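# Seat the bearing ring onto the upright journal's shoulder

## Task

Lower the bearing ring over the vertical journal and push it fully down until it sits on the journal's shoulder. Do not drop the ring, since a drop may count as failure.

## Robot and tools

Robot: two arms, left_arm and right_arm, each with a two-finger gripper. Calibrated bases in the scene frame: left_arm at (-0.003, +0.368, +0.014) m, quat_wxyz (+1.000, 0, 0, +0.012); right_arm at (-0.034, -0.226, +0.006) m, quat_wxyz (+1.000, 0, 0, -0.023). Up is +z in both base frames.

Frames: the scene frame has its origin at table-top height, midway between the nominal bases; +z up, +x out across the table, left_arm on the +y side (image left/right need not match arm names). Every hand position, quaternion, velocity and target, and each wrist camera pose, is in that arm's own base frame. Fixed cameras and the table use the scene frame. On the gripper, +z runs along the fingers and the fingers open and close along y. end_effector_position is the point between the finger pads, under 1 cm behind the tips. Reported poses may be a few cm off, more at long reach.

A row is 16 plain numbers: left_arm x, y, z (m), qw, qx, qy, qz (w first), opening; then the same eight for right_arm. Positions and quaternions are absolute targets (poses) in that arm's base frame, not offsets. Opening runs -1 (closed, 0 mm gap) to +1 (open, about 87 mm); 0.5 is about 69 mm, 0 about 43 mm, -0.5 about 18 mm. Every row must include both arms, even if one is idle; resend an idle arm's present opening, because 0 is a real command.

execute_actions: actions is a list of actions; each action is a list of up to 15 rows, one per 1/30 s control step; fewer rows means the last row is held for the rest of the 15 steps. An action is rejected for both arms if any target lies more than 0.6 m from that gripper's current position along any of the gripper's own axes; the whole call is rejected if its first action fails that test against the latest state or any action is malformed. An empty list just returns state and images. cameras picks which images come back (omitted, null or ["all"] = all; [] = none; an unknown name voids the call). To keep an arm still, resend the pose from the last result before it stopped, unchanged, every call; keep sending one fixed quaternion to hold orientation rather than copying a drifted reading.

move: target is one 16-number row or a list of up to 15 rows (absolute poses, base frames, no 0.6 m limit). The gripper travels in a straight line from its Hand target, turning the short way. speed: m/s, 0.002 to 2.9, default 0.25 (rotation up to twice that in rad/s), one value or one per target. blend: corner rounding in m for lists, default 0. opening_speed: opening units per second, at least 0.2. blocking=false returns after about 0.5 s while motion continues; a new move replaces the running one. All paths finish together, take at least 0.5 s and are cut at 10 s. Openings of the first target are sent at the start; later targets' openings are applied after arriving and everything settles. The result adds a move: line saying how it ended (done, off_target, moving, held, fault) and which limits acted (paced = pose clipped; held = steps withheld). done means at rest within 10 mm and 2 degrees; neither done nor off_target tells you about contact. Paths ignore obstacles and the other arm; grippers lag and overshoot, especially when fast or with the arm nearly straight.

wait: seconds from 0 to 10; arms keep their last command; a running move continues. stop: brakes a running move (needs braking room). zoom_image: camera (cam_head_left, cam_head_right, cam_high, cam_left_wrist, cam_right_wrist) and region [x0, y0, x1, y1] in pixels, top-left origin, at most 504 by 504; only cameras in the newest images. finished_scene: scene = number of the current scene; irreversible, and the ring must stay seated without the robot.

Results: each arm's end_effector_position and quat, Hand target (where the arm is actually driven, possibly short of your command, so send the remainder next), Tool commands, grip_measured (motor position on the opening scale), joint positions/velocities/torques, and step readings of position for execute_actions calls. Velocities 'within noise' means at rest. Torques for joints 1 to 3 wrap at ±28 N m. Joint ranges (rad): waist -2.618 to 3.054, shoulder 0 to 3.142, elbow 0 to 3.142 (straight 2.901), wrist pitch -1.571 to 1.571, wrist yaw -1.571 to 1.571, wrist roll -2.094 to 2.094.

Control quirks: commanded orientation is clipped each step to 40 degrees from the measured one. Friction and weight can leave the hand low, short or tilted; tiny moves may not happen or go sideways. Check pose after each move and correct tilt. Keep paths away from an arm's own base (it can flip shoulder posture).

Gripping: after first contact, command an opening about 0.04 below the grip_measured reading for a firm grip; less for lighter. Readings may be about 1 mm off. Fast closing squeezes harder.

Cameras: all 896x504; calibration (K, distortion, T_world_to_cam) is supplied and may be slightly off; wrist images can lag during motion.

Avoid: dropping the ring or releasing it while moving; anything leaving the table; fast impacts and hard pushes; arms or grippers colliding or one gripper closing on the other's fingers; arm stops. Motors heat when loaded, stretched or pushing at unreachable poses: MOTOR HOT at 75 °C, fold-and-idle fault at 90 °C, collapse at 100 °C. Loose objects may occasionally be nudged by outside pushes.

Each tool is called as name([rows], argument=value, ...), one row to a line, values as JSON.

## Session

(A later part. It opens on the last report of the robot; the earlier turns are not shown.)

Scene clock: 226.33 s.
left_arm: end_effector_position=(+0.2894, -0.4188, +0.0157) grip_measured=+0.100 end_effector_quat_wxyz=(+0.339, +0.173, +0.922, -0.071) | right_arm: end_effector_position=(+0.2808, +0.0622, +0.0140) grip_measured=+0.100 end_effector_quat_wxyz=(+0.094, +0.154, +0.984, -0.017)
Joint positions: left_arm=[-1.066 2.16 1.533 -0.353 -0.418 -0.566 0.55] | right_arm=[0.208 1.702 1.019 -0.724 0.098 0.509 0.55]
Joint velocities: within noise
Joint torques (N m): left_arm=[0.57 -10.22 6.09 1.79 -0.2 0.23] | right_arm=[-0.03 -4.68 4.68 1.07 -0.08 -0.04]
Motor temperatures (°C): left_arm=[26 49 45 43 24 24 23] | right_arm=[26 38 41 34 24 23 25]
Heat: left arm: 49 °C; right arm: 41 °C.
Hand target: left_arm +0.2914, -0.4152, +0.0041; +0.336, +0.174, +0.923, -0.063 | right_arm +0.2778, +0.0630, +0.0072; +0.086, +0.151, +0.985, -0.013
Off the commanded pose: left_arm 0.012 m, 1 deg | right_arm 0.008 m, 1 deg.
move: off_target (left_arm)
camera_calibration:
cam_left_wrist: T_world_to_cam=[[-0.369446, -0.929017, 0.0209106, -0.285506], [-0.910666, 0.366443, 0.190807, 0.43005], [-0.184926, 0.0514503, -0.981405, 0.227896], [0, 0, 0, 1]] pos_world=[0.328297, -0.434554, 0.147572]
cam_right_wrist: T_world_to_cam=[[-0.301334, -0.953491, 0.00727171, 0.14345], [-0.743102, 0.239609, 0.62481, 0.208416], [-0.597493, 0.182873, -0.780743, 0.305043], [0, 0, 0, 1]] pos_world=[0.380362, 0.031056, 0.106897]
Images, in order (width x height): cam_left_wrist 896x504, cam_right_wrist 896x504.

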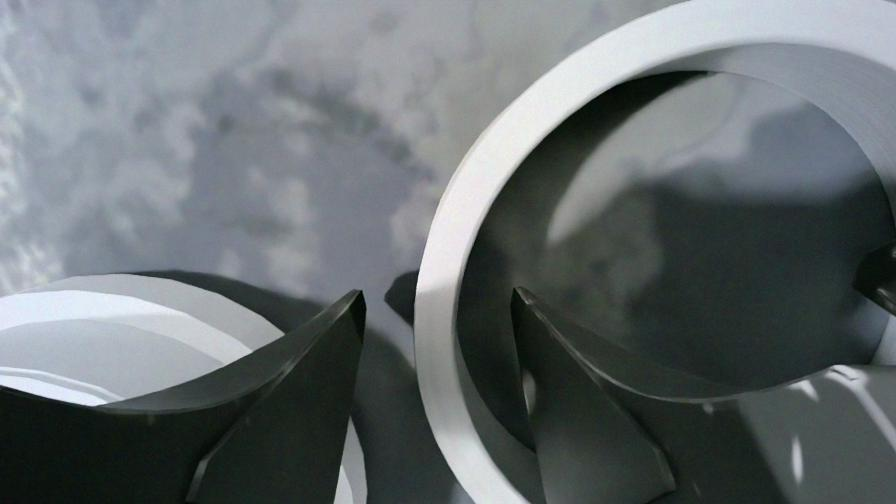

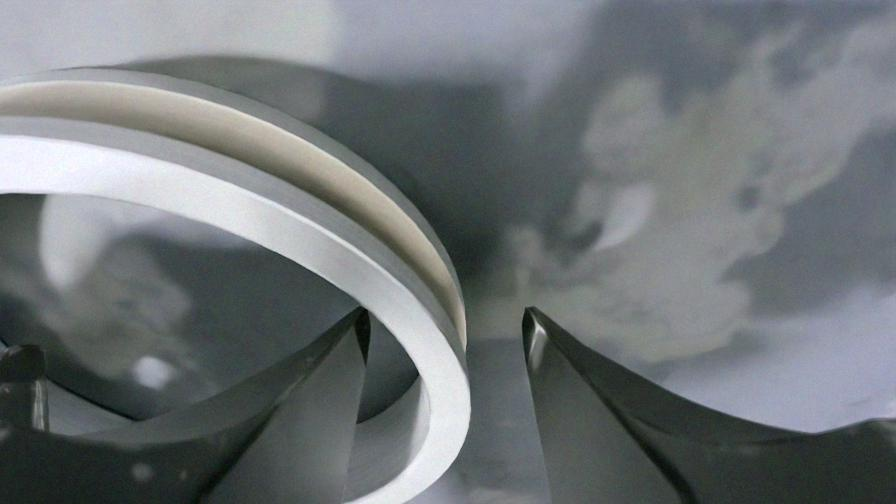

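move([
  [0.2915, -0.4145, 0.060, 0.3361,0.1745,0.9234,-0.0635, 0.1, 0.278, 0.063, 0.055, 0.0862,0.1507,0.9847,-0.0132, 0.1],
  [0.2915, -0.4145, 0.022, 0.3361,0.1745,0.9234,-0.0635, 0.1, 0.278, 0.063, 0.020, 0.0862,0.1507,0.9847,-0.0132, 0.1],
], speed=0.05, cameras=["cam_left_wrist","cam_right_wrist"])

Scene clock: 236.47 s.
left_arm: end_effector_position=(+0.2881, -0.4166, +0.0244) grip_measured=+0.100 end_effector_quat_wxyz=(+0.334, +0.176, +0.924, -0.064) | right_arm: end_effector_position=(+0.2803, +0.0621, +0.0267) grip_measured=+0.100 end_effector_quat_wxyz=(+0.093, +0.154, +0.984, -0.017)
Joint positions: left_arm=[-1.066 2.151 1.563 -0.411 -0.418 -0.566 0.55] | right_arm=[0.208 1.681 1.05 -0.777 0.098 0.509 0.55]
Joint velocities: within noise
Joint torques (N m): left_arm=[0.66 -11.97 6.15 1.74 -0.19 0.24] | right_arm=[-0.01 -4.66 4.82 1.07 -0.08 -0.05]
Motor temperatures (°C): left_arm=[26 49 45 43 24 24 23] | right_arm=[26 38 41 34 24 23 25]
Heat: left arm: 49 °C; right arm: 41 °C.
Hand target: left_arm +0.2916, -0.4144, +0.0220; +0.336, +0.174, +0.923, -0.063 | right_arm +0.2779, +0.0630, +0.0202; +0.086, +0.151, +0.985, -0.013
Off the commanded pose: left_arm 0.005 m, 0 deg | right_arm 0.007 m, 1 deg.
move: done
camera_calibration:
cam_left_wrist: T_world_to_cam=[[-0.3693, -0.929265, 0.00923065, -0.283888], [-0.908919, 0.363248, 0.204736, 0.424321], [-0.193607, 0.0672188, -0.978774, 0.245034], [0, 0, 0, 1]] pos_world=[0.328274, -0.434412, 0.15558]
cam_right_wrist: T_world_to_cam=[[-0.301346, -0.953484, 0.00764125, 0.143103], [-0.742627, 0.239717, 0.625333, 0.200023], [-0.598077, 0.182767, -0.780321, 0.314834], [0, 0, 0, 1]] pos_world=[0.379961, 0.0309558, 0.119498]
Images, in order (width x height): cam_left_wrist 896x504, cam_right_wrist 896x504.

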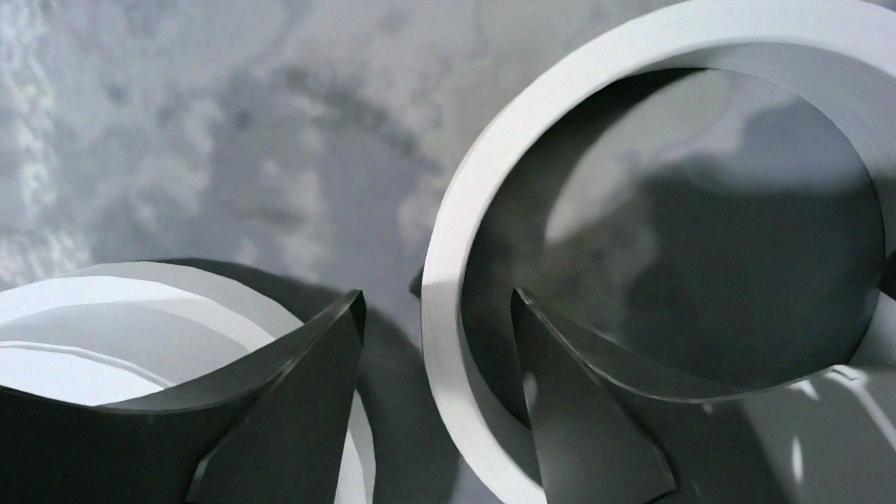

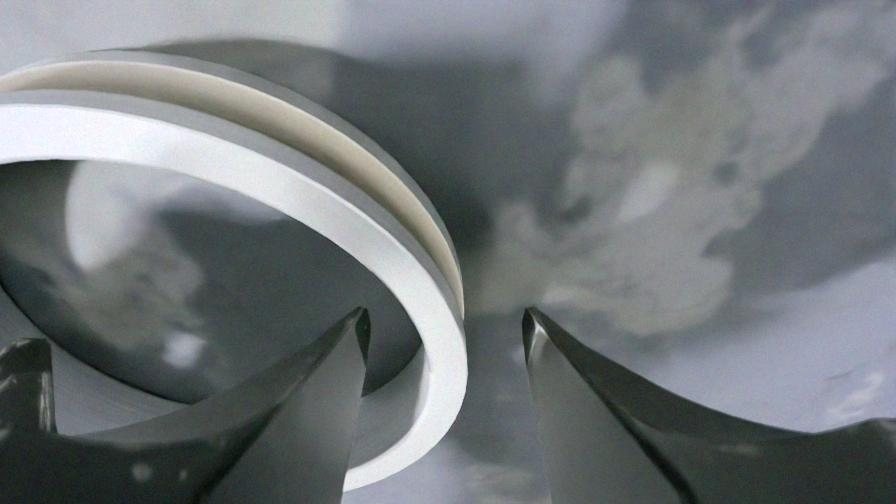

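move(target=[0.2915, -0.4145, 0.022, 0.3361,0.1745,0.9234,-0.0635, -0.55, 0.278, 0.063, 0.020, 0.0862,0.1507,0.9847,-0.0132, -0.55], opening_speed=0.4, cameras=["cam_left_wrist","cam_right_wrist"])

move(target=[0.2915, -0.4145, 0.022, 0.3361,0.1745,0.9234,-0.0635, -0.85, 0.278, 0.063, 0.020, 0.0862,0.1507,0.9847,-0.0132, -0.85], opening_speed=0.3, cameras=["cam_left_wrist","cam_right_wrist"])

Scene clock: 241.43 s.
left_arm: end_effector_position=(+0.2882, -0.4168, +0.0245) grip_measured=-0.550 end_effector_quat_wxyz=(+0.334, +0.176, +0.924, -0.065) | right_arm: end_effector_position=(+0.2808, +0.0628, +0.0267) grip_measured=-0.549 end_effector_quat_wxyz=(+0.094, +0.153, +0.984, -0.015)
Joint positions: left_arm=[-1.066 2.151 1.563 -0.41 -0.418 -0.566 0.225] | right_arm=[0.208 1.681 1.05 -0.775 0.095 0.508 0.225]
Joint velocities: within noise
Joint torques (N m): left_arm=[0.68 -11.97 6.15 1.74 -0.19 0.23] | right_arm=[0.01 -4.68 4.83 1.04 -0.05 -0.04]
Motor temperatures (°C): left_arm=[26 50 45 43 24 24 23] | right_arm=[26 39 41 34 24 23 25]
Heat: left arm: 50 °C; right arm: 41 °C.
Hand target: left_arm +0.2916, -0.4145, +0.0220; +0.336, +0.174, +0.923, -0.063 | right_arm +0.2779, +0.0630, +0.0202; +0.086, +0.151, +0.985, -0.013
Off the commanded pose: left_arm 0.005 m, 0 deg | right_arm 0.007 m, 1 deg.
move: done
camera_calibration:
cam_left_wrist: T_world_to_cam=[[-0.369298, -0.92926, 0.00974232, -0.284062], [-0.909004, 0.363388, 0.204109, 0.424525], [-0.19321, 0.0665212, -0.9789, 0.244725], [0, 0, 0, 1]] pos_world=[0.328275, -0.434514, 0.155679]
cam_right_wrist: T_world_to_cam=[[-0.300131, -0.95389, 0.00390478, 0.143699], [-0.744184, 0.236706, 0.624628, 0.200844], [-0.596751, 0.184565, -0.780912, 0.31465], [0, 0, 0, 1]] pos_world=[0.380362, 0.0314587, 0.1197]
Images, in order (width x height): cam_left_wrist 896x504, cam_right_wrist 896x504.

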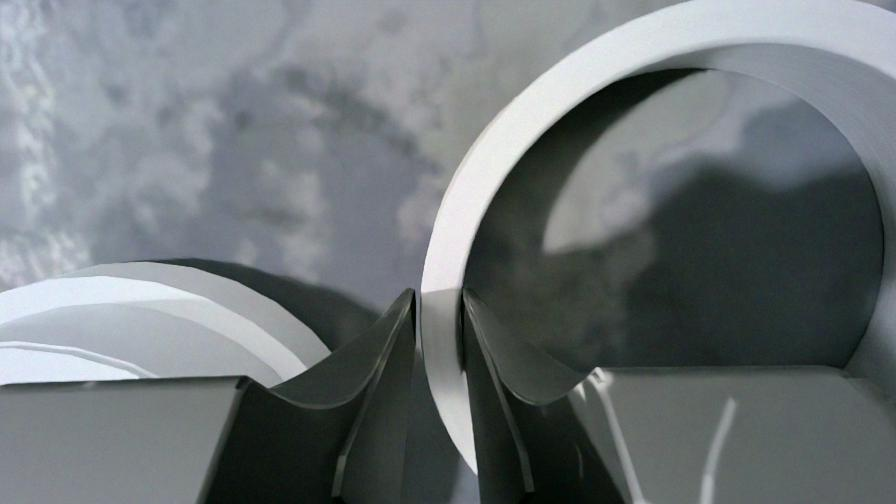

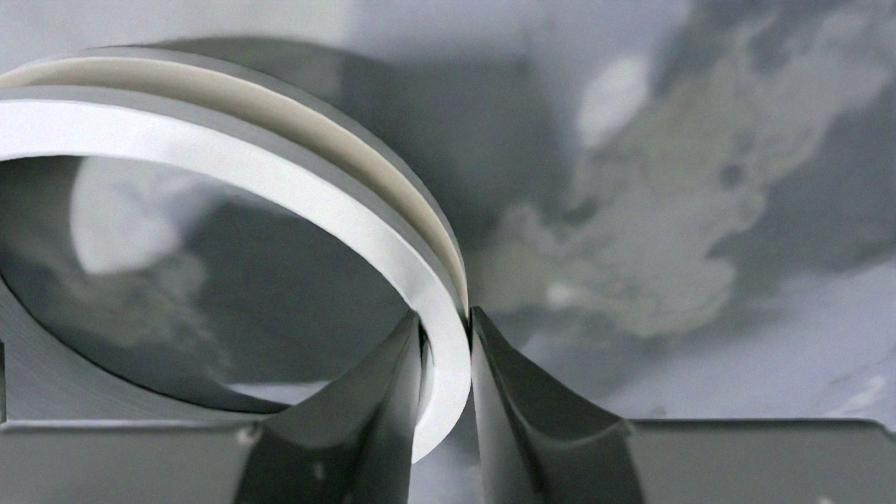

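Scene clock: 242.63 s.
left_arm: end_effector_position=(+0.2887, -0.4175, +0.0248) grip_measured=-0.632 end_effector_quat_wxyz=(+0.335, +0.175, +0.924, -0.067) | right_arm: end_effector_position=(+0.2804, +0.0621, +0.0267) grip_measured=-0.599 end_effector_quat_wxyz=(+0.093, +0.142, +0.985, -0.016)
Joint positions: left_arm=[-1.065 2.151 1.563 -0.406 -0.416 -0.566 0.184] | right_arm=[0.208 1.681 1.05 -0.775 0.093 0.486 0.2]
Joint velocities: within noise
Joint torques (N m): left_arm=[0.57 -12 6.16 1.71 -0.21 0.24] | right_arm=[-0.02 -4.66 4.83 1.04 -0.04 0.19]
Motor temperatures (°C): left_arm=[26 50 45 43 24 24 24] | right_arm=[26 39 41 34 24 23 25]
Heat: left arm: 50 °C; right arm: 41 °C.
Hand target: left_arm +0.2914, -0.4146, +0.0220; +0.336, +0.175, +0.923, -0.063 | right_arm +0.2779, +0.0630, +0.0202; +0.086, +0.151, +0.985, -0.013
Off the commanded pose: left_arm 0.005 m, 0 deg | right_arm 0.007 m, 1 deg.
move: done
camera_calibration:
cam_left_wrist: T_world_to_cam=[[-0.369602, -0.929094, 0.0134039, -0.284512], [-0.90899, 0.364521, 0.202141, 0.42568], [-0.192694, 0.0625276, -0.979265, 0.243359], [0, 0, 0, 1]] pos_world=[0.328676, -0.434724, 0.156079]
cam_right_wrist: T_world_to_cam=[[-0.279103, -0.960236, 0.0069668, 0.137382], [-0.747964, 0.221942, 0.625532, 0.202724], [-0.602205, 0.169377, -0.780167, 0.316939], [0, 0, 0, 1]] pos_world=[0.380836, 0.0332438, 0.119498]
Images, in order (width x height): cam_left_wrist 896x504, cam_right_wrist 896x504.

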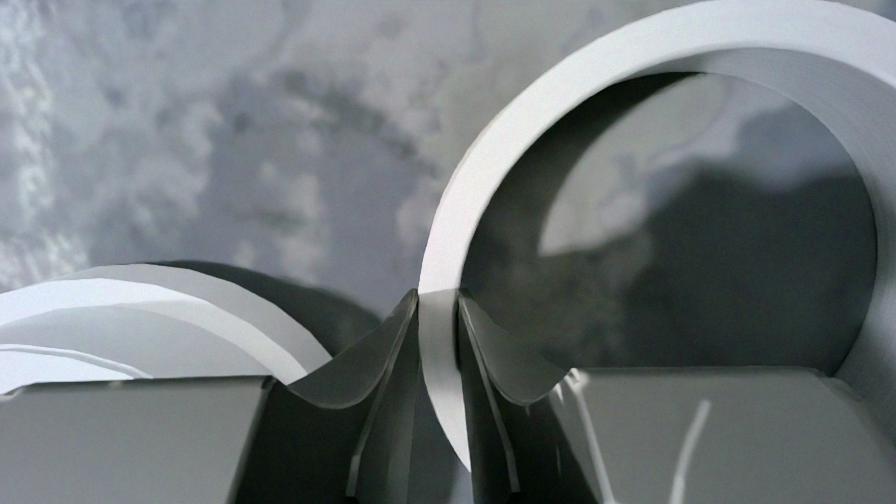

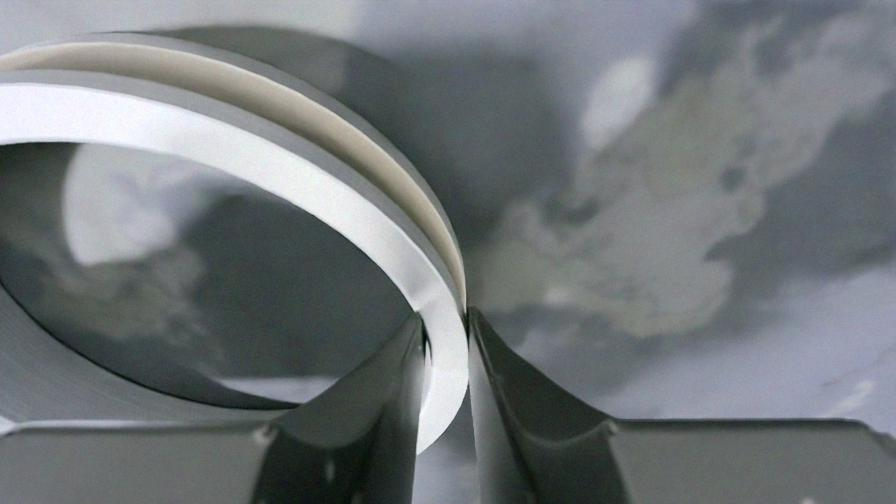

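move(target=[0.2905, -0.4155, 0.090, 0.3361,0.1745,0.9234,-0.0635, -0.9, 0.279, 0.063, 0.088, 0.0862,0.1507,0.9847,-0.0132, -0.9], speed=0.06)

Scene clock: 250.43 s.
left_arm: end_effector_position=(+0.2730, -0.4024, +0.0365) grip_measured=-0.633 end_effector_quat_wxyz=(+0.284, +0.191, +0.939, -0.034) | right_arm: end_effector_position=(+0.2725, +0.0648, +0.0754) grip_measured=-0.900 end_effector_quat_wxyz=(+0.067, +0.143, +0.987, -0.013)
Joint positions: left_arm=[-1.065 2.151 1.665 -0.636 -0.38 -0.576 0.183] | right_arm=[0.207 1.644 1.211 -1.02 0.07 0.492 0.05]
Joint velocities: within noise
Joint torques (N m): left_arm=[0.25 -18.74 12.04 1.38 -0.6 0.28] | right_arm=[-0.05 -7.09 8.77 0.68 0.16 0.12]
Motor temperatures (°C): left_arm=[26 53 45 42 24 24 24] | right_arm=[26 39 41 34 24 23 25]
Heat: left arm: 53 °C; right arm: 41 °C.
Hand target: left_arm +0.2888, -0.4132, +0.0896; +0.336, +0.173, +0.924, -0.064 | right_arm +0.2788, +0.0630, +0.0879; +0.086, +0.151, +0.985, -0.013
Off the commanded pose: left_arm 0.058 m, 7 deg | right_arm 0.014 m, 2 deg.
move: off_target (left_arm, right_arm)
camera_calibration:
cam_left_wrist: T_world_to_cam=[[-0.379541, -0.924437, -0.0369518, -0.270004], [-0.881867, 0.349409, 0.316583, 0.385912], [-0.279749, 0.152743, -0.947845, 0.309906], [0, 0, 0, 1]] pos_world=[0.324542, -0.431778, 0.161592]
cam_right_wrist: T_world_to_cam=[[-0.281013, -0.95967, 0.00807837, 0.13771], [-0.714691, 0.214881, 0.665615, 0.154072], [-0.640507, 0.181273, -0.746251, 0.356861], [0, 0, 0, 1]] pos_world=[0.377384, 0.0343599, 0.162643]

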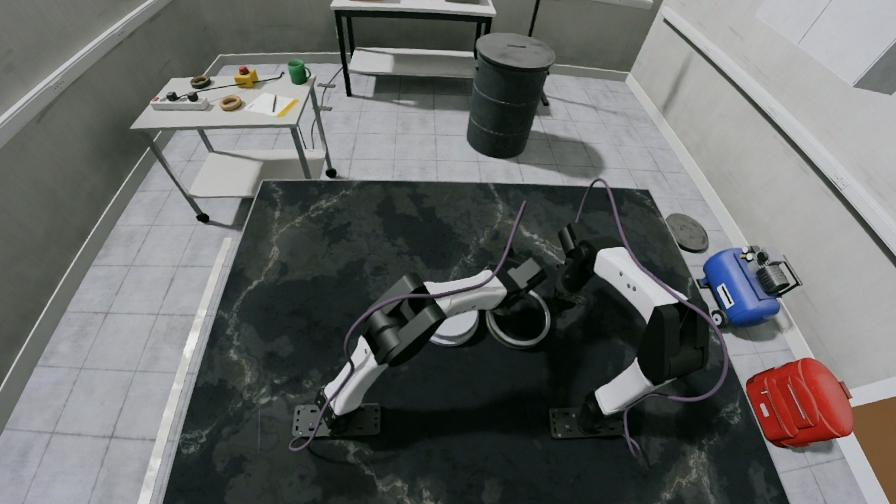

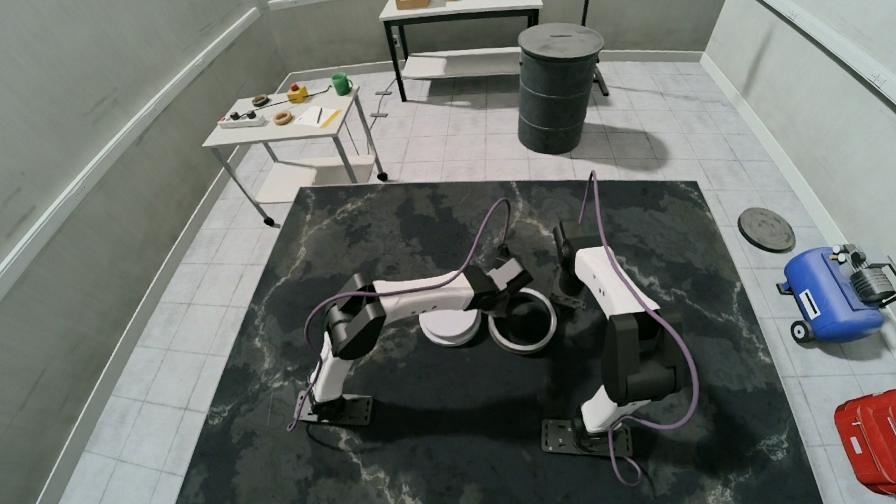

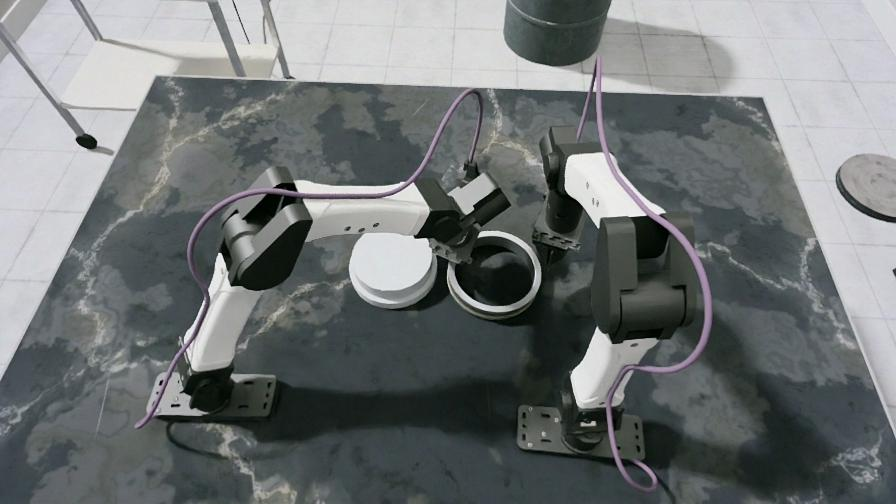

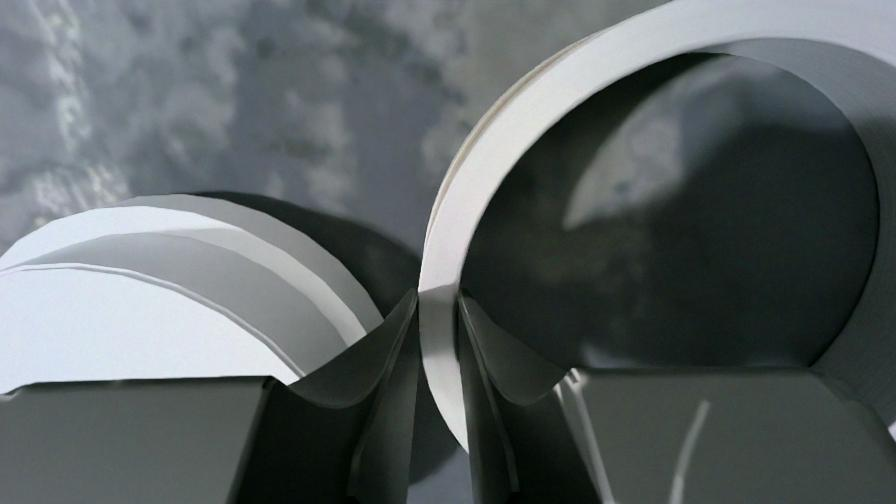

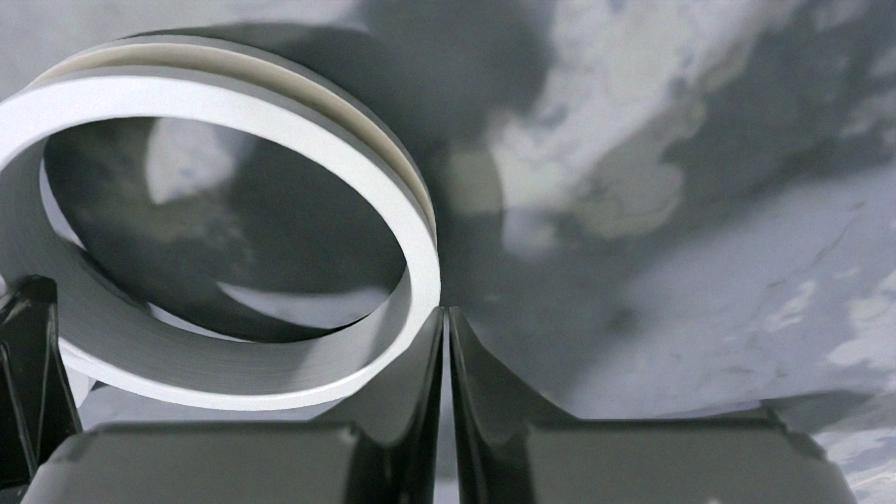

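move(target=[0.285, -0.413, 0.015, 0.3361,0.1745,0.9234,-0.0635, -0.9, 0.2787, 0.063, 0.095, 0.0862,0.1507,0.9847,-0.0132, 0.1], speed=0.04)

Scene clock: 264.27 s.
left_arm: end_effector_position=(+0.2854, -0.4119, +0.0232) grip_measured=-0.631 end_effector_quat_wxyz=(+0.334, +0.181, +0.923, -0.060) | right_arm: end_effector_position=(+0.2721, +0.0647, +0.0810) grip_measured=+0.100 end_effector_quat_wxyz=(+0.065, +0.143, +0.987, -0.014)
Joint positions: left_arm=[-1.069 2.138 1.538 -0.404 -0.423 -0.557 0.185] | right_arm=[0.207 1.644 1.233 -1.048 0.07 0.492 0.55]
Joint velocities: within noise
Joint torques (N m): left_arm=[-0.14 -11.11 4.97 1.97 -0.21 -0.02] | right_arm=[-0.05 -7.46 8.81 0.65 0.16 0.13]
Motor temperatures (°C): left_arm=[26 64 46 42 25 24 24] | right_arm=[26 39 42 33 24 23 25]
Heat: left arm: 64 °C; right arm: 42 °C.
Hand target: left_arm +0.2848, -0.4128, +0.0150; +0.336, +0.175, +0.924, -0.063 | right_arm +0.2784, +0.0630, +0.0948; +0.086, +0.151, +0.985, -0.013
Off the commanded pose: left_arm 0.008 m, 1 deg | right_arm 0.016 m, 3 deg.
move: off_target (right_arm)
camera_calibration:
cam_left_wrist: T_world_to_cam=[[-0.375468, -0.926832, -0.00272073, -0.277426], [-0.9071, 0.366868, 0.206344, 0.421341], [-0.190248, 0.0799435, -0.978476, 0.247294], [0, 0, 0, 1]] pos_world=[0.325081, -0.431474, 0.154275]
cam_right_wrist: T_world_to_cam=[[-0.280937, -0.959665, 0.010806, 0.137181], [-0.710931, 0.215659, 0.669379, 0.148662], [-0.64471, 0.180371, -0.742843, 0.361636], [0, 0, 0, 1]] pos_world=[0.377378, 0.0343586, 0.167645]

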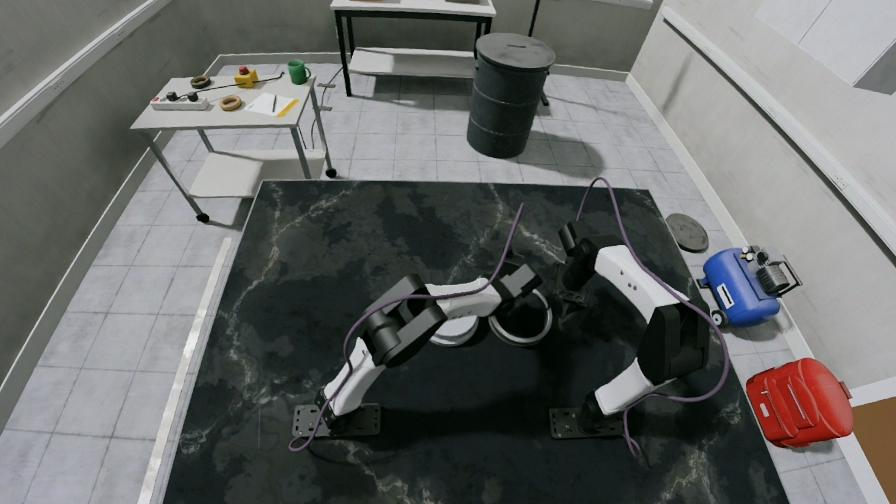

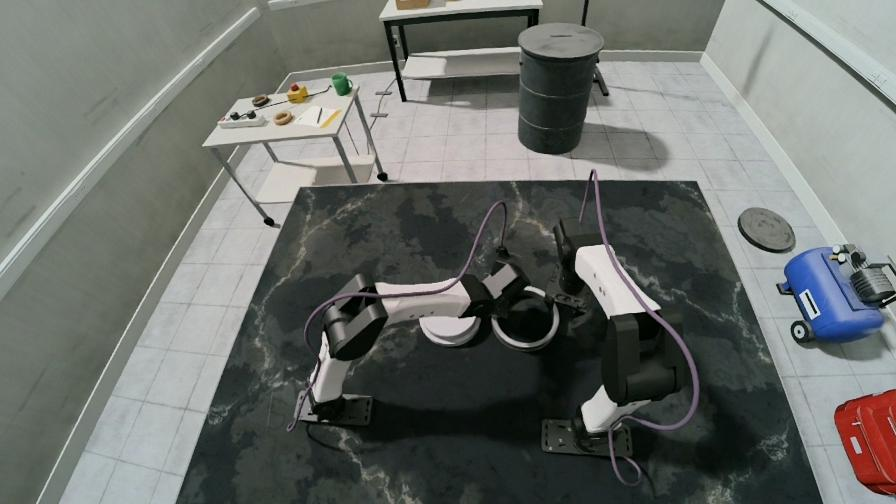

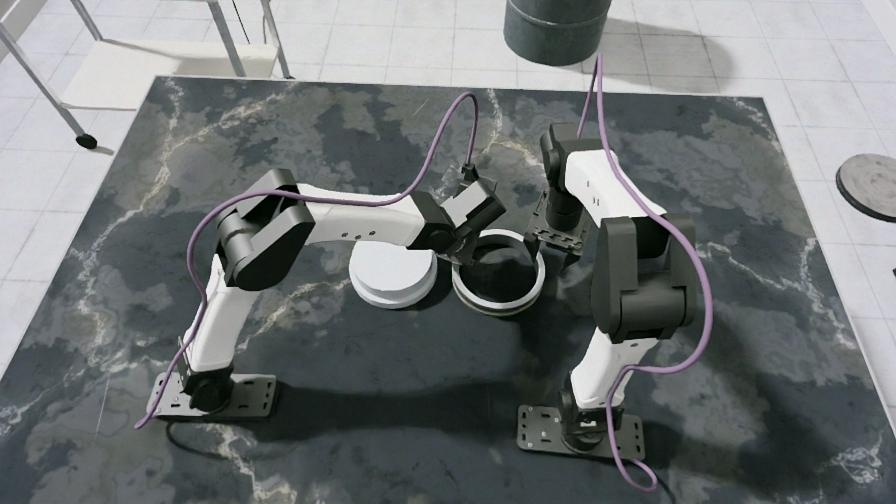

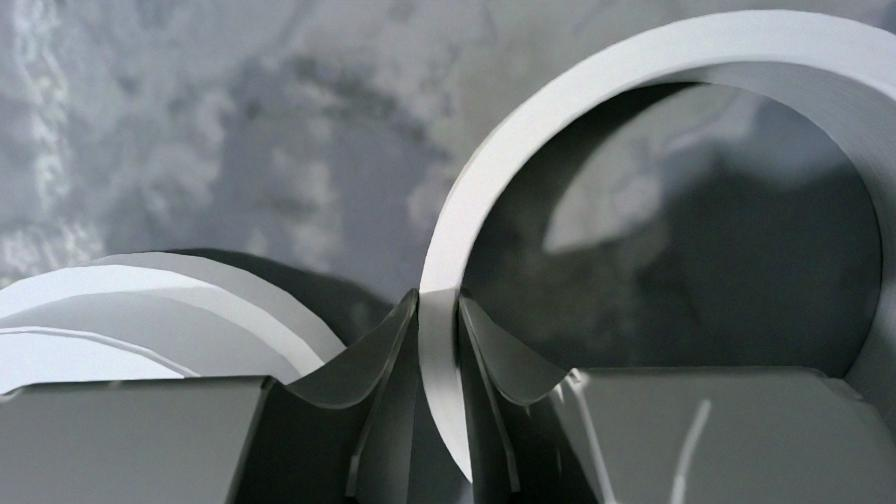

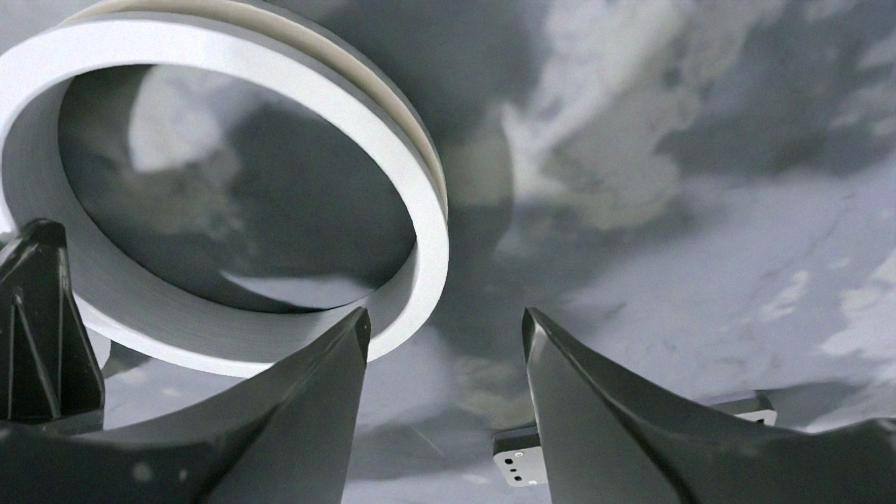

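move([
  [0.285, -0.413, 0.015, 0.3361,0.1745,0.9234,-0.0635, -0.9, 0.2735, 0.0695, 0.055, 0.0864,0.1300,0.9876,-0.0114, 0.1],
  [0.285, -0.413, 0.015, 0.3361,0.1745,0.9234,-0.0635, -0.9, 0.2735, 0.0695, 0.017, 0.0864,0.1300,0.9876,-0.0114, 0.1],
], speed=0.06, cameras=["cam_left_wrist","cam_right_wrist"])

Scene clock: 289.10 s.
left_arm: end_effector_position=(+0.2855, -0.4120, +0.0232) grip_measured=-0.631 end_effector_quat_wxyz=(+0.334, +0.181, +0.923, -0.060) | right_arm: end_effector_position=(+0.2751, +0.0708, +0.0235) grip_measured=+0.100 end_effector_quat_wxyz=(+0.088, +0.135, +0.987, -0.004)
Joint positions: left_arm=[-1.069 2.138 1.538 -0.404 -0.423 -0.557 0.185] | right_arm=[0.226 1.676 1.031 -0.763 0.071 0.492 0.55]
Joint velocities: within noise
Joint torques (N m): left_arm=[-0.14 -11.11 4.97 1.98 -0.2 0] | right_arm=[0.7 -4.66 4.83 1.02 0.13 -0.03]
Motor temperatures (°C): left_arm=[26 55 43 42 24 24 25] | right_arm=[26 40 43 32 24 23 25]
Heat: left arm: 55 °C; right arm: 43 °C.
Hand target: left_arm +0.2848, -0.4128, +0.0151; +0.336, +0.175, +0.924, -0.063 | right_arm +0.2733, +0.0694, +0.0172; +0.086, +0.130, +0.988, -0.011
Off the commanded pose: left_arm 0.008 m, 1 deg | right_arm 0.007 m, 1 deg.
move: done
camera_calibration:
cam_left_wrist: T_world_to_cam=[[-0.375389, -0.926864, -0.00249244, -0.277594], [-0.907155, 0.366853, 0.206128, 0.421423], [-0.190139, 0.0796394, -0.978522, 0.247142], [0, 0, 0, 1]] pos_world=[0.325081, -0.431575, 0.154275]
cam_right_wrist: T_world_to_cam=[[-0.262581, -0.964826, -0.0126994, 0.140447], [-0.746991, 0.19493, 0.635615, 0.200175], [-0.610782, 0.176387, -0.771902, 0.311408], [0, 0, 0, 1]] pos_world=[0.37661, 0.0415583, 0.114926]
Images, in order (width x height): cam_left_wrist 896x504, cam_right_wrist 896x504.

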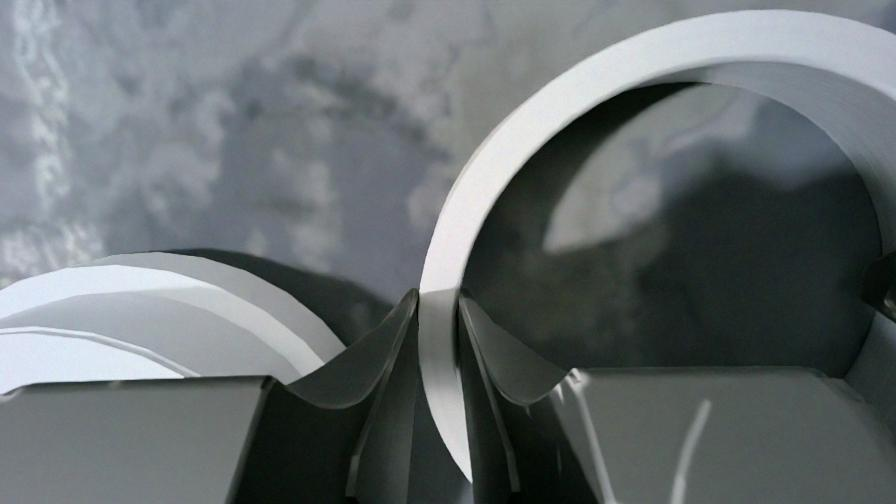

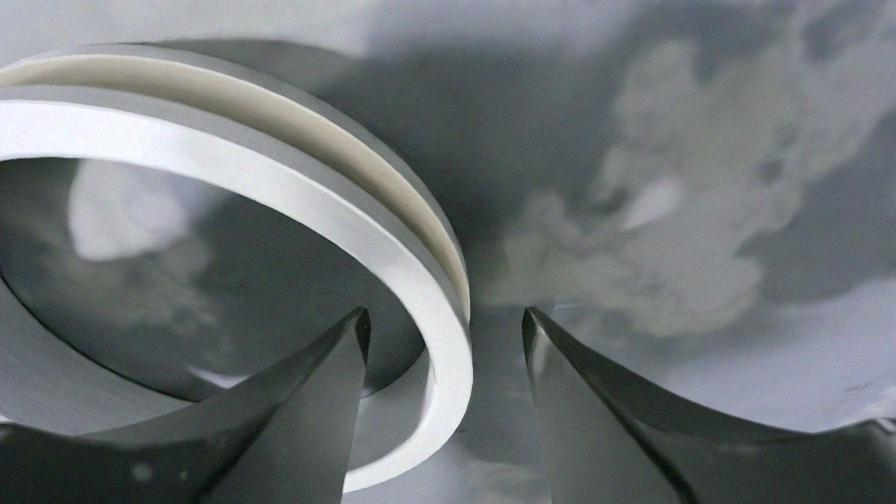

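move(target=[0.285, -0.413, 0.015, 0.3361,0.1745,0.9234,-0.0635, -0.9, 0.2735, 0.0695, 0.017, 0.0864,0.1300,0.9876,-0.0114, -0.9], opening_speed=0.5, cameras=["cam_right_wrist"])

Scene clock: 293.60 s.
left_arm: end_effector_position=(+0.2860, -0.4125, +0.0236) grip_measured=-0.630 end_effector_quat_wxyz=(+0.335, +0.181, +0.923, -0.061) | right_arm: end_effector_position=(+0.2753, +0.0686, +0.0235) grip_measured=-0.592 end_effector_quat_wxyz=(+0.090, +0.120, +0.989, -0.009)
Joint positions: left_arm=[-1.069 2.138 1.538 -0.401 -0.423 -0.555 0.185] | right_arm=[0.227 1.676 1.031 -0.762 0.079 0.463 0.204]
Joint velocities: within noise
Joint torques (N m): left_arm=[-0.13 -11.11 4.96 1.95 -0.19 -0.02] | right_arm=[0.59 -4.63 4.83 1.06 0.06 0.27]
Motor temperatures (°C): left_arm=[26 55 43 42 24 24 25] | right_arm=[26 39 43 32 24 23 25]
Heat: left arm: 55 °C; right arm: 43 °C.
Hand target: left_arm +0.2848, -0.4128, +0.0151; +0.336, +0.175, +0.924, -0.063 | right_arm +0.2734, +0.0695, +0.0171; +0.086, +0.130, +0.988, -0.011
Off the commanded pose: left_arm 0.009 m, 1 deg | right_arm 0.007 m, 1 deg.
move: done
camera_calibration:
cam_right_wrist: T_world_to_cam=[[-0.235566, -0.971858, -0.000736939, 0.131116], [-0.753448, 0.182147, 0.631775, 0.203608], [-0.613861, 0.14938, -0.775152, 0.314712], [0, 0, 0, 1]] pos_world=[0.377483, 0.0433276, 0.115412]
Images, in order (width x height): cam_right_wrist 896x504.

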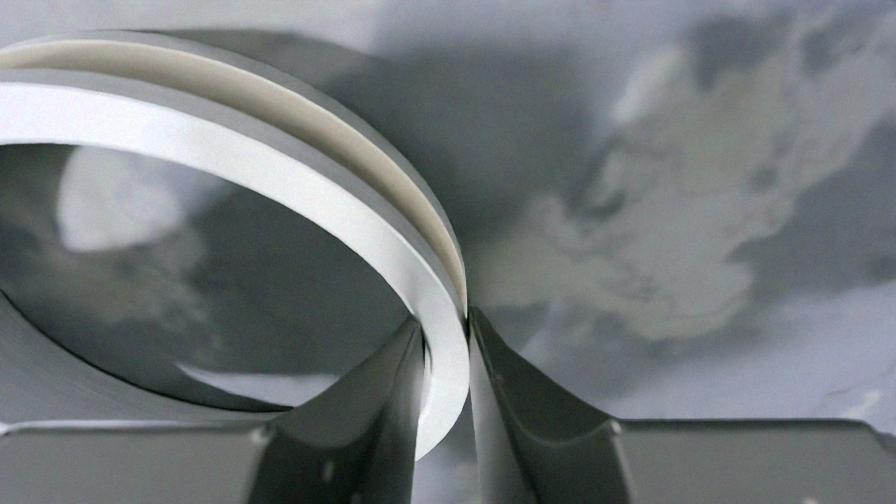

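move(target=[0.285, -0.413, 0.060, 0.3361,0.1745,0.9234,-0.0635, -0.9, 0.2745, 0.0692, 0.035, 0.0864,0.1300,0.9876,-0.0114, -0.9], speed=0.06, cameras=[])

Scene clock: 298.03 s.
left_arm: end_effector_position=(+0.2776, -0.4085, +0.0261) grip_measured=-0.630 end_effector_quat_wxyz=(+0.310, +0.187, +0.931, -0.054) | right_arm: end_effector_position=(+0.2675, +0.0700, +0.0239) grip_measured=-0.592 end_effector_quat_wxyz=(+0.075, +0.117, +0.990, -0.009)
Joint positions: left_arm=[-1.069 2.137 1.573 -0.488 -0.393 -0.566 0.185] | right_arm=[0.232 1.676 1.032 -0.792 0.069 0.462 0.204]
Joint velocities: within noise
Joint torques (N m): left_arm=[-0.12 -16.29 10.71 1.12 -0.49 0.11] | right_arm=[-0.09 -6.52 8.79 0.55 0.15 0.25]
Motor temperatures (°C): left_arm=[26 54 43 42 24 24 25] | right_arm=[26 39 43 32 24 23 25]
Heat: left arm: 54 °C; right arm: 43 °C.
Hand target: left_arm +0.2847, -0.4124, +0.0593; +0.336, +0.174, +0.923, -0.064 | right_arm +0.2743, +0.0691, +0.0348; +0.087, +0.130, +0.988, -0.011
Off the commanded pose: left_arm 0.035 m, 4 deg | right_arm 0.013 m, 2 deg.
move: off_target (left_arm, right_arm)
No camera images: "cameras" was empty.

move(target=[0.290, -0.415, 0.090, 0.3361,0.1745,0.9234,-0.0635, -0.9, 0.279, 0.0685, 0.050, 0.0864,0.1300,0.9876,-0.0114, -0.9], speed=0.08, cameras=[])

Scene clock: 301.13 s.
left_arm: end_effector_position=(+0.2743, -0.4077, +0.0451) grip_measured=-0.636 end_effector_quat_wxyz=(+0.293, +0.194, +0.935, -0.045) | right_arm: end_effector_position=(+0.2639, +0.0704, +0.0335) grip_measured=-0.608 end_effector_quat_wxyz=(+0.060, +0.116, +0.991, -0.011)
Joint positions: left_arm=[-1.069 2.137 1.668 -0.621 -0.379 -0.566 0.182] | right_arm=[0.232 1.676 1.073 -0.861 0.062 0.462 0.196]
Joint velocities: within noise
Joint torques (N m): left_arm=[0.53 -17.35 11.85 1.27 -0.6 0.18] | right_arm=[-0.64 -6.93 10.35 0.56 0.2 0.19]
Motor temperatures (°C): left_arm=[26 55 44 41 24 24 25] | right_arm=[26 40 43 32 24 23 25]
Heat: left arm: 55 °C; right arm: 43 °C.
Hand target: left_arm +0.2890, -0.4134, +0.0895; +0.336, +0.174, +0.924, -0.064 | right_arm +0.2783, +0.0684, +0.0499; +0.087, +0.130, +0.988, -0.011
Off the commanded pose: left_arm 0.048 m, 6 deg | right_arm 0.022 m, 3 deg.
move: off_target (left_arm, right_arm)
No camera images: "cameras" was empty.

move(target=[0.290, -0.415, 0.100, 0.3361,0.1745,0.9234,-0.0635, -1, 0.281, 0.0685, 0.074, 0.0864,0.1300,0.9876,-0.0114, -1], speed=0.08)

Scene clock: 304.57 s.
left_arm: end_effector_position=(+0.2703, -0.3993, +0.0479) grip_measured=-0.645 end_effector_quat_wxyz=(+0.280, +0.195, +0.939, -0.028) | right_arm: end_effector_position=(+0.2756, +0.0708, +0.0639) grip_measured=-0.970 end_effector_quat_wxyz=(+0.072, +0.121, +0.990, -0.009)
Joint positions: left_arm=[-1.069 2.137 1.693 -0.692 -0.383 -0.573 0.177] | right_arm=[0.227 1.661 1.184 -0.963 0.066 0.466 0.015]
Joint velocities: within noise
Joint torques (N m): left_arm=[0.53 -18.19 12.22 1.57 -0.57 0.24] | right_arm=[-0.21 -6.86 8.25 0.65 0.16 0.14]
Motor temperatures (°C): left_arm=[26 57 45 41 25 24 25] | right_arm=[26 40 43 32 24 23 25]
Heat: left arm: 57 °C; right arm: 43 °C.
Hand target: left_arm +0.2882, -0.4122, +0.1002; +0.336, +0.173, +0.924, -0.063 | right_arm +0.2808, +0.0685, +0.0738; +0.086, +0.130, +0.988, -0.011
Off the commanded pose: left_arm 0.058 m, 8 deg | right_arm 0.012 m, 2 deg.
move: off_target (left_arm, right_arm)
camera_calibration:
cam_left_wrist: T_world_to_cam=[[-0.383732, -0.922126, -0.04933, -0.26508], [-0.879141, 0.348452, 0.325105, 0.377275], [-0.282598, 0.168121, -0.944391, 0.326168], [0, 0, 0, 1]] pos_world=[0.322133, -0.430735, 0.1723]
cam_right_wrist: T_world_to_cam=[[-0.236987, -0.971508, 0.00313979, 0.133455], [-0.729866, 0.180173, 0.659419, 0.169686], [-0.641196, 0.153982, -0.751769, 0.351641], [0, 0, 0, 1]] pos_world=[0.380946, 0.0449337, 0.152039]

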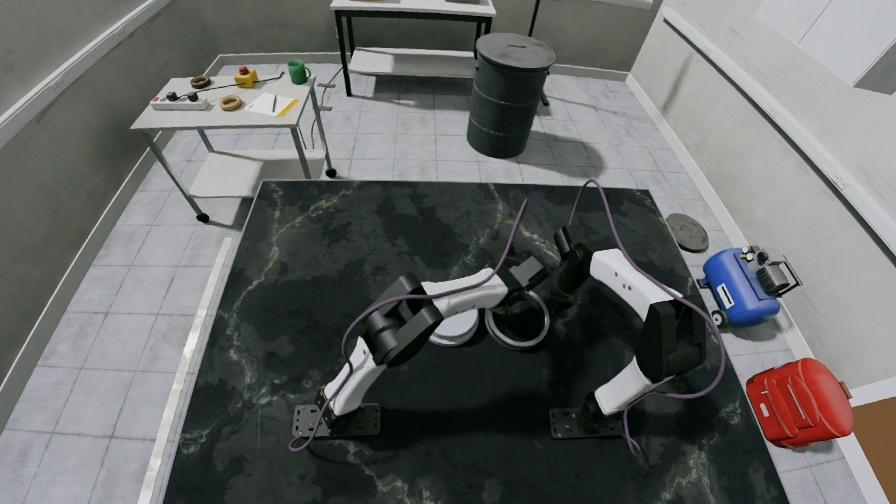

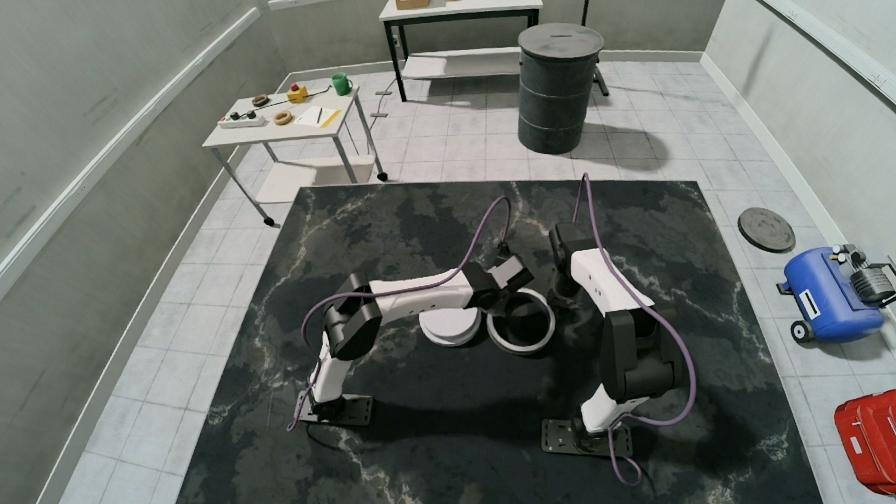

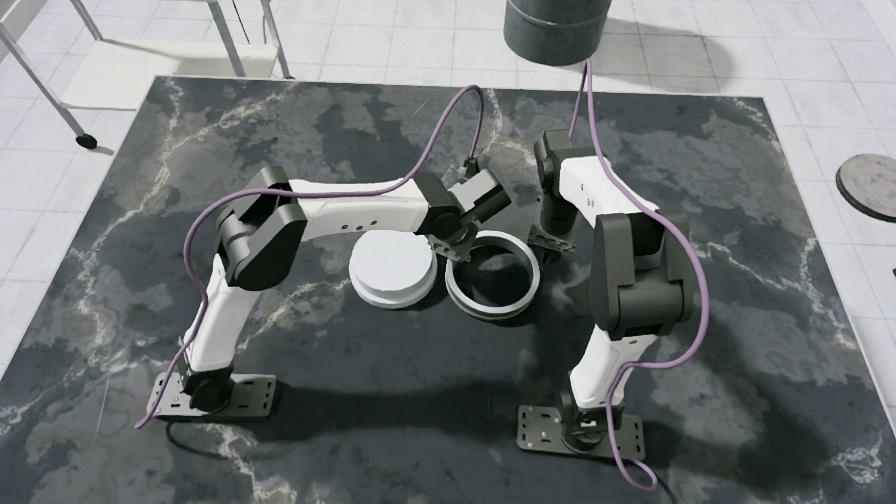

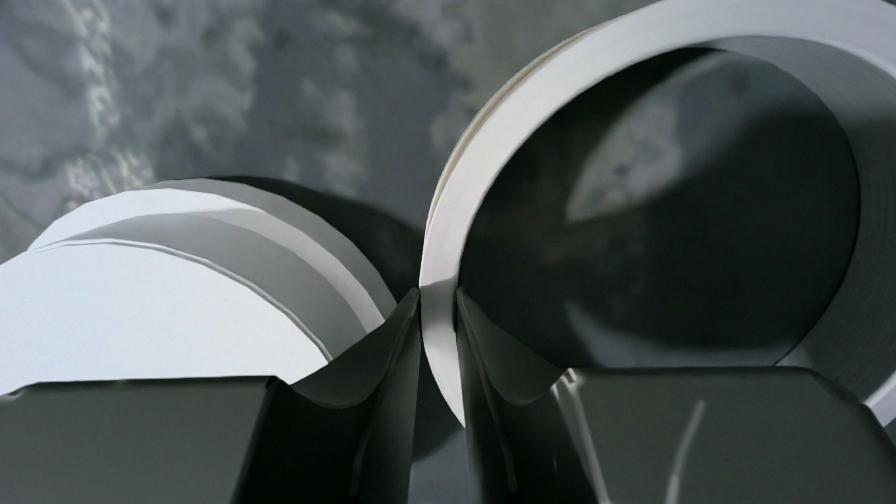

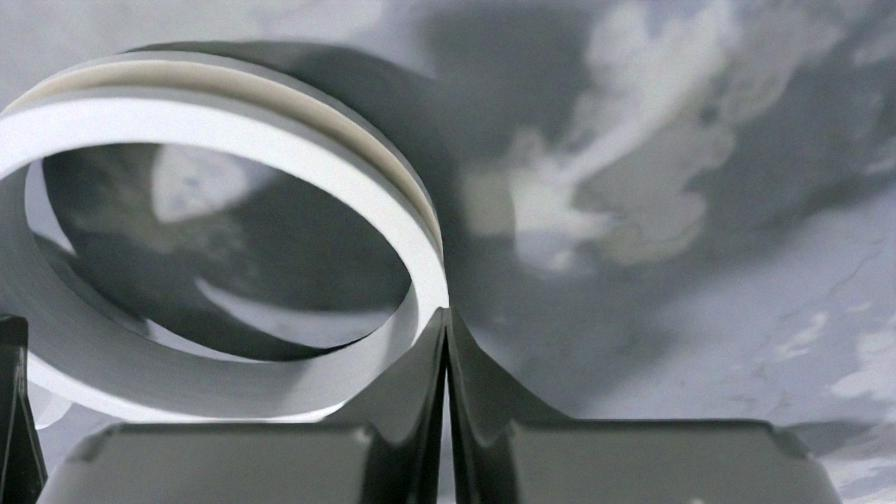

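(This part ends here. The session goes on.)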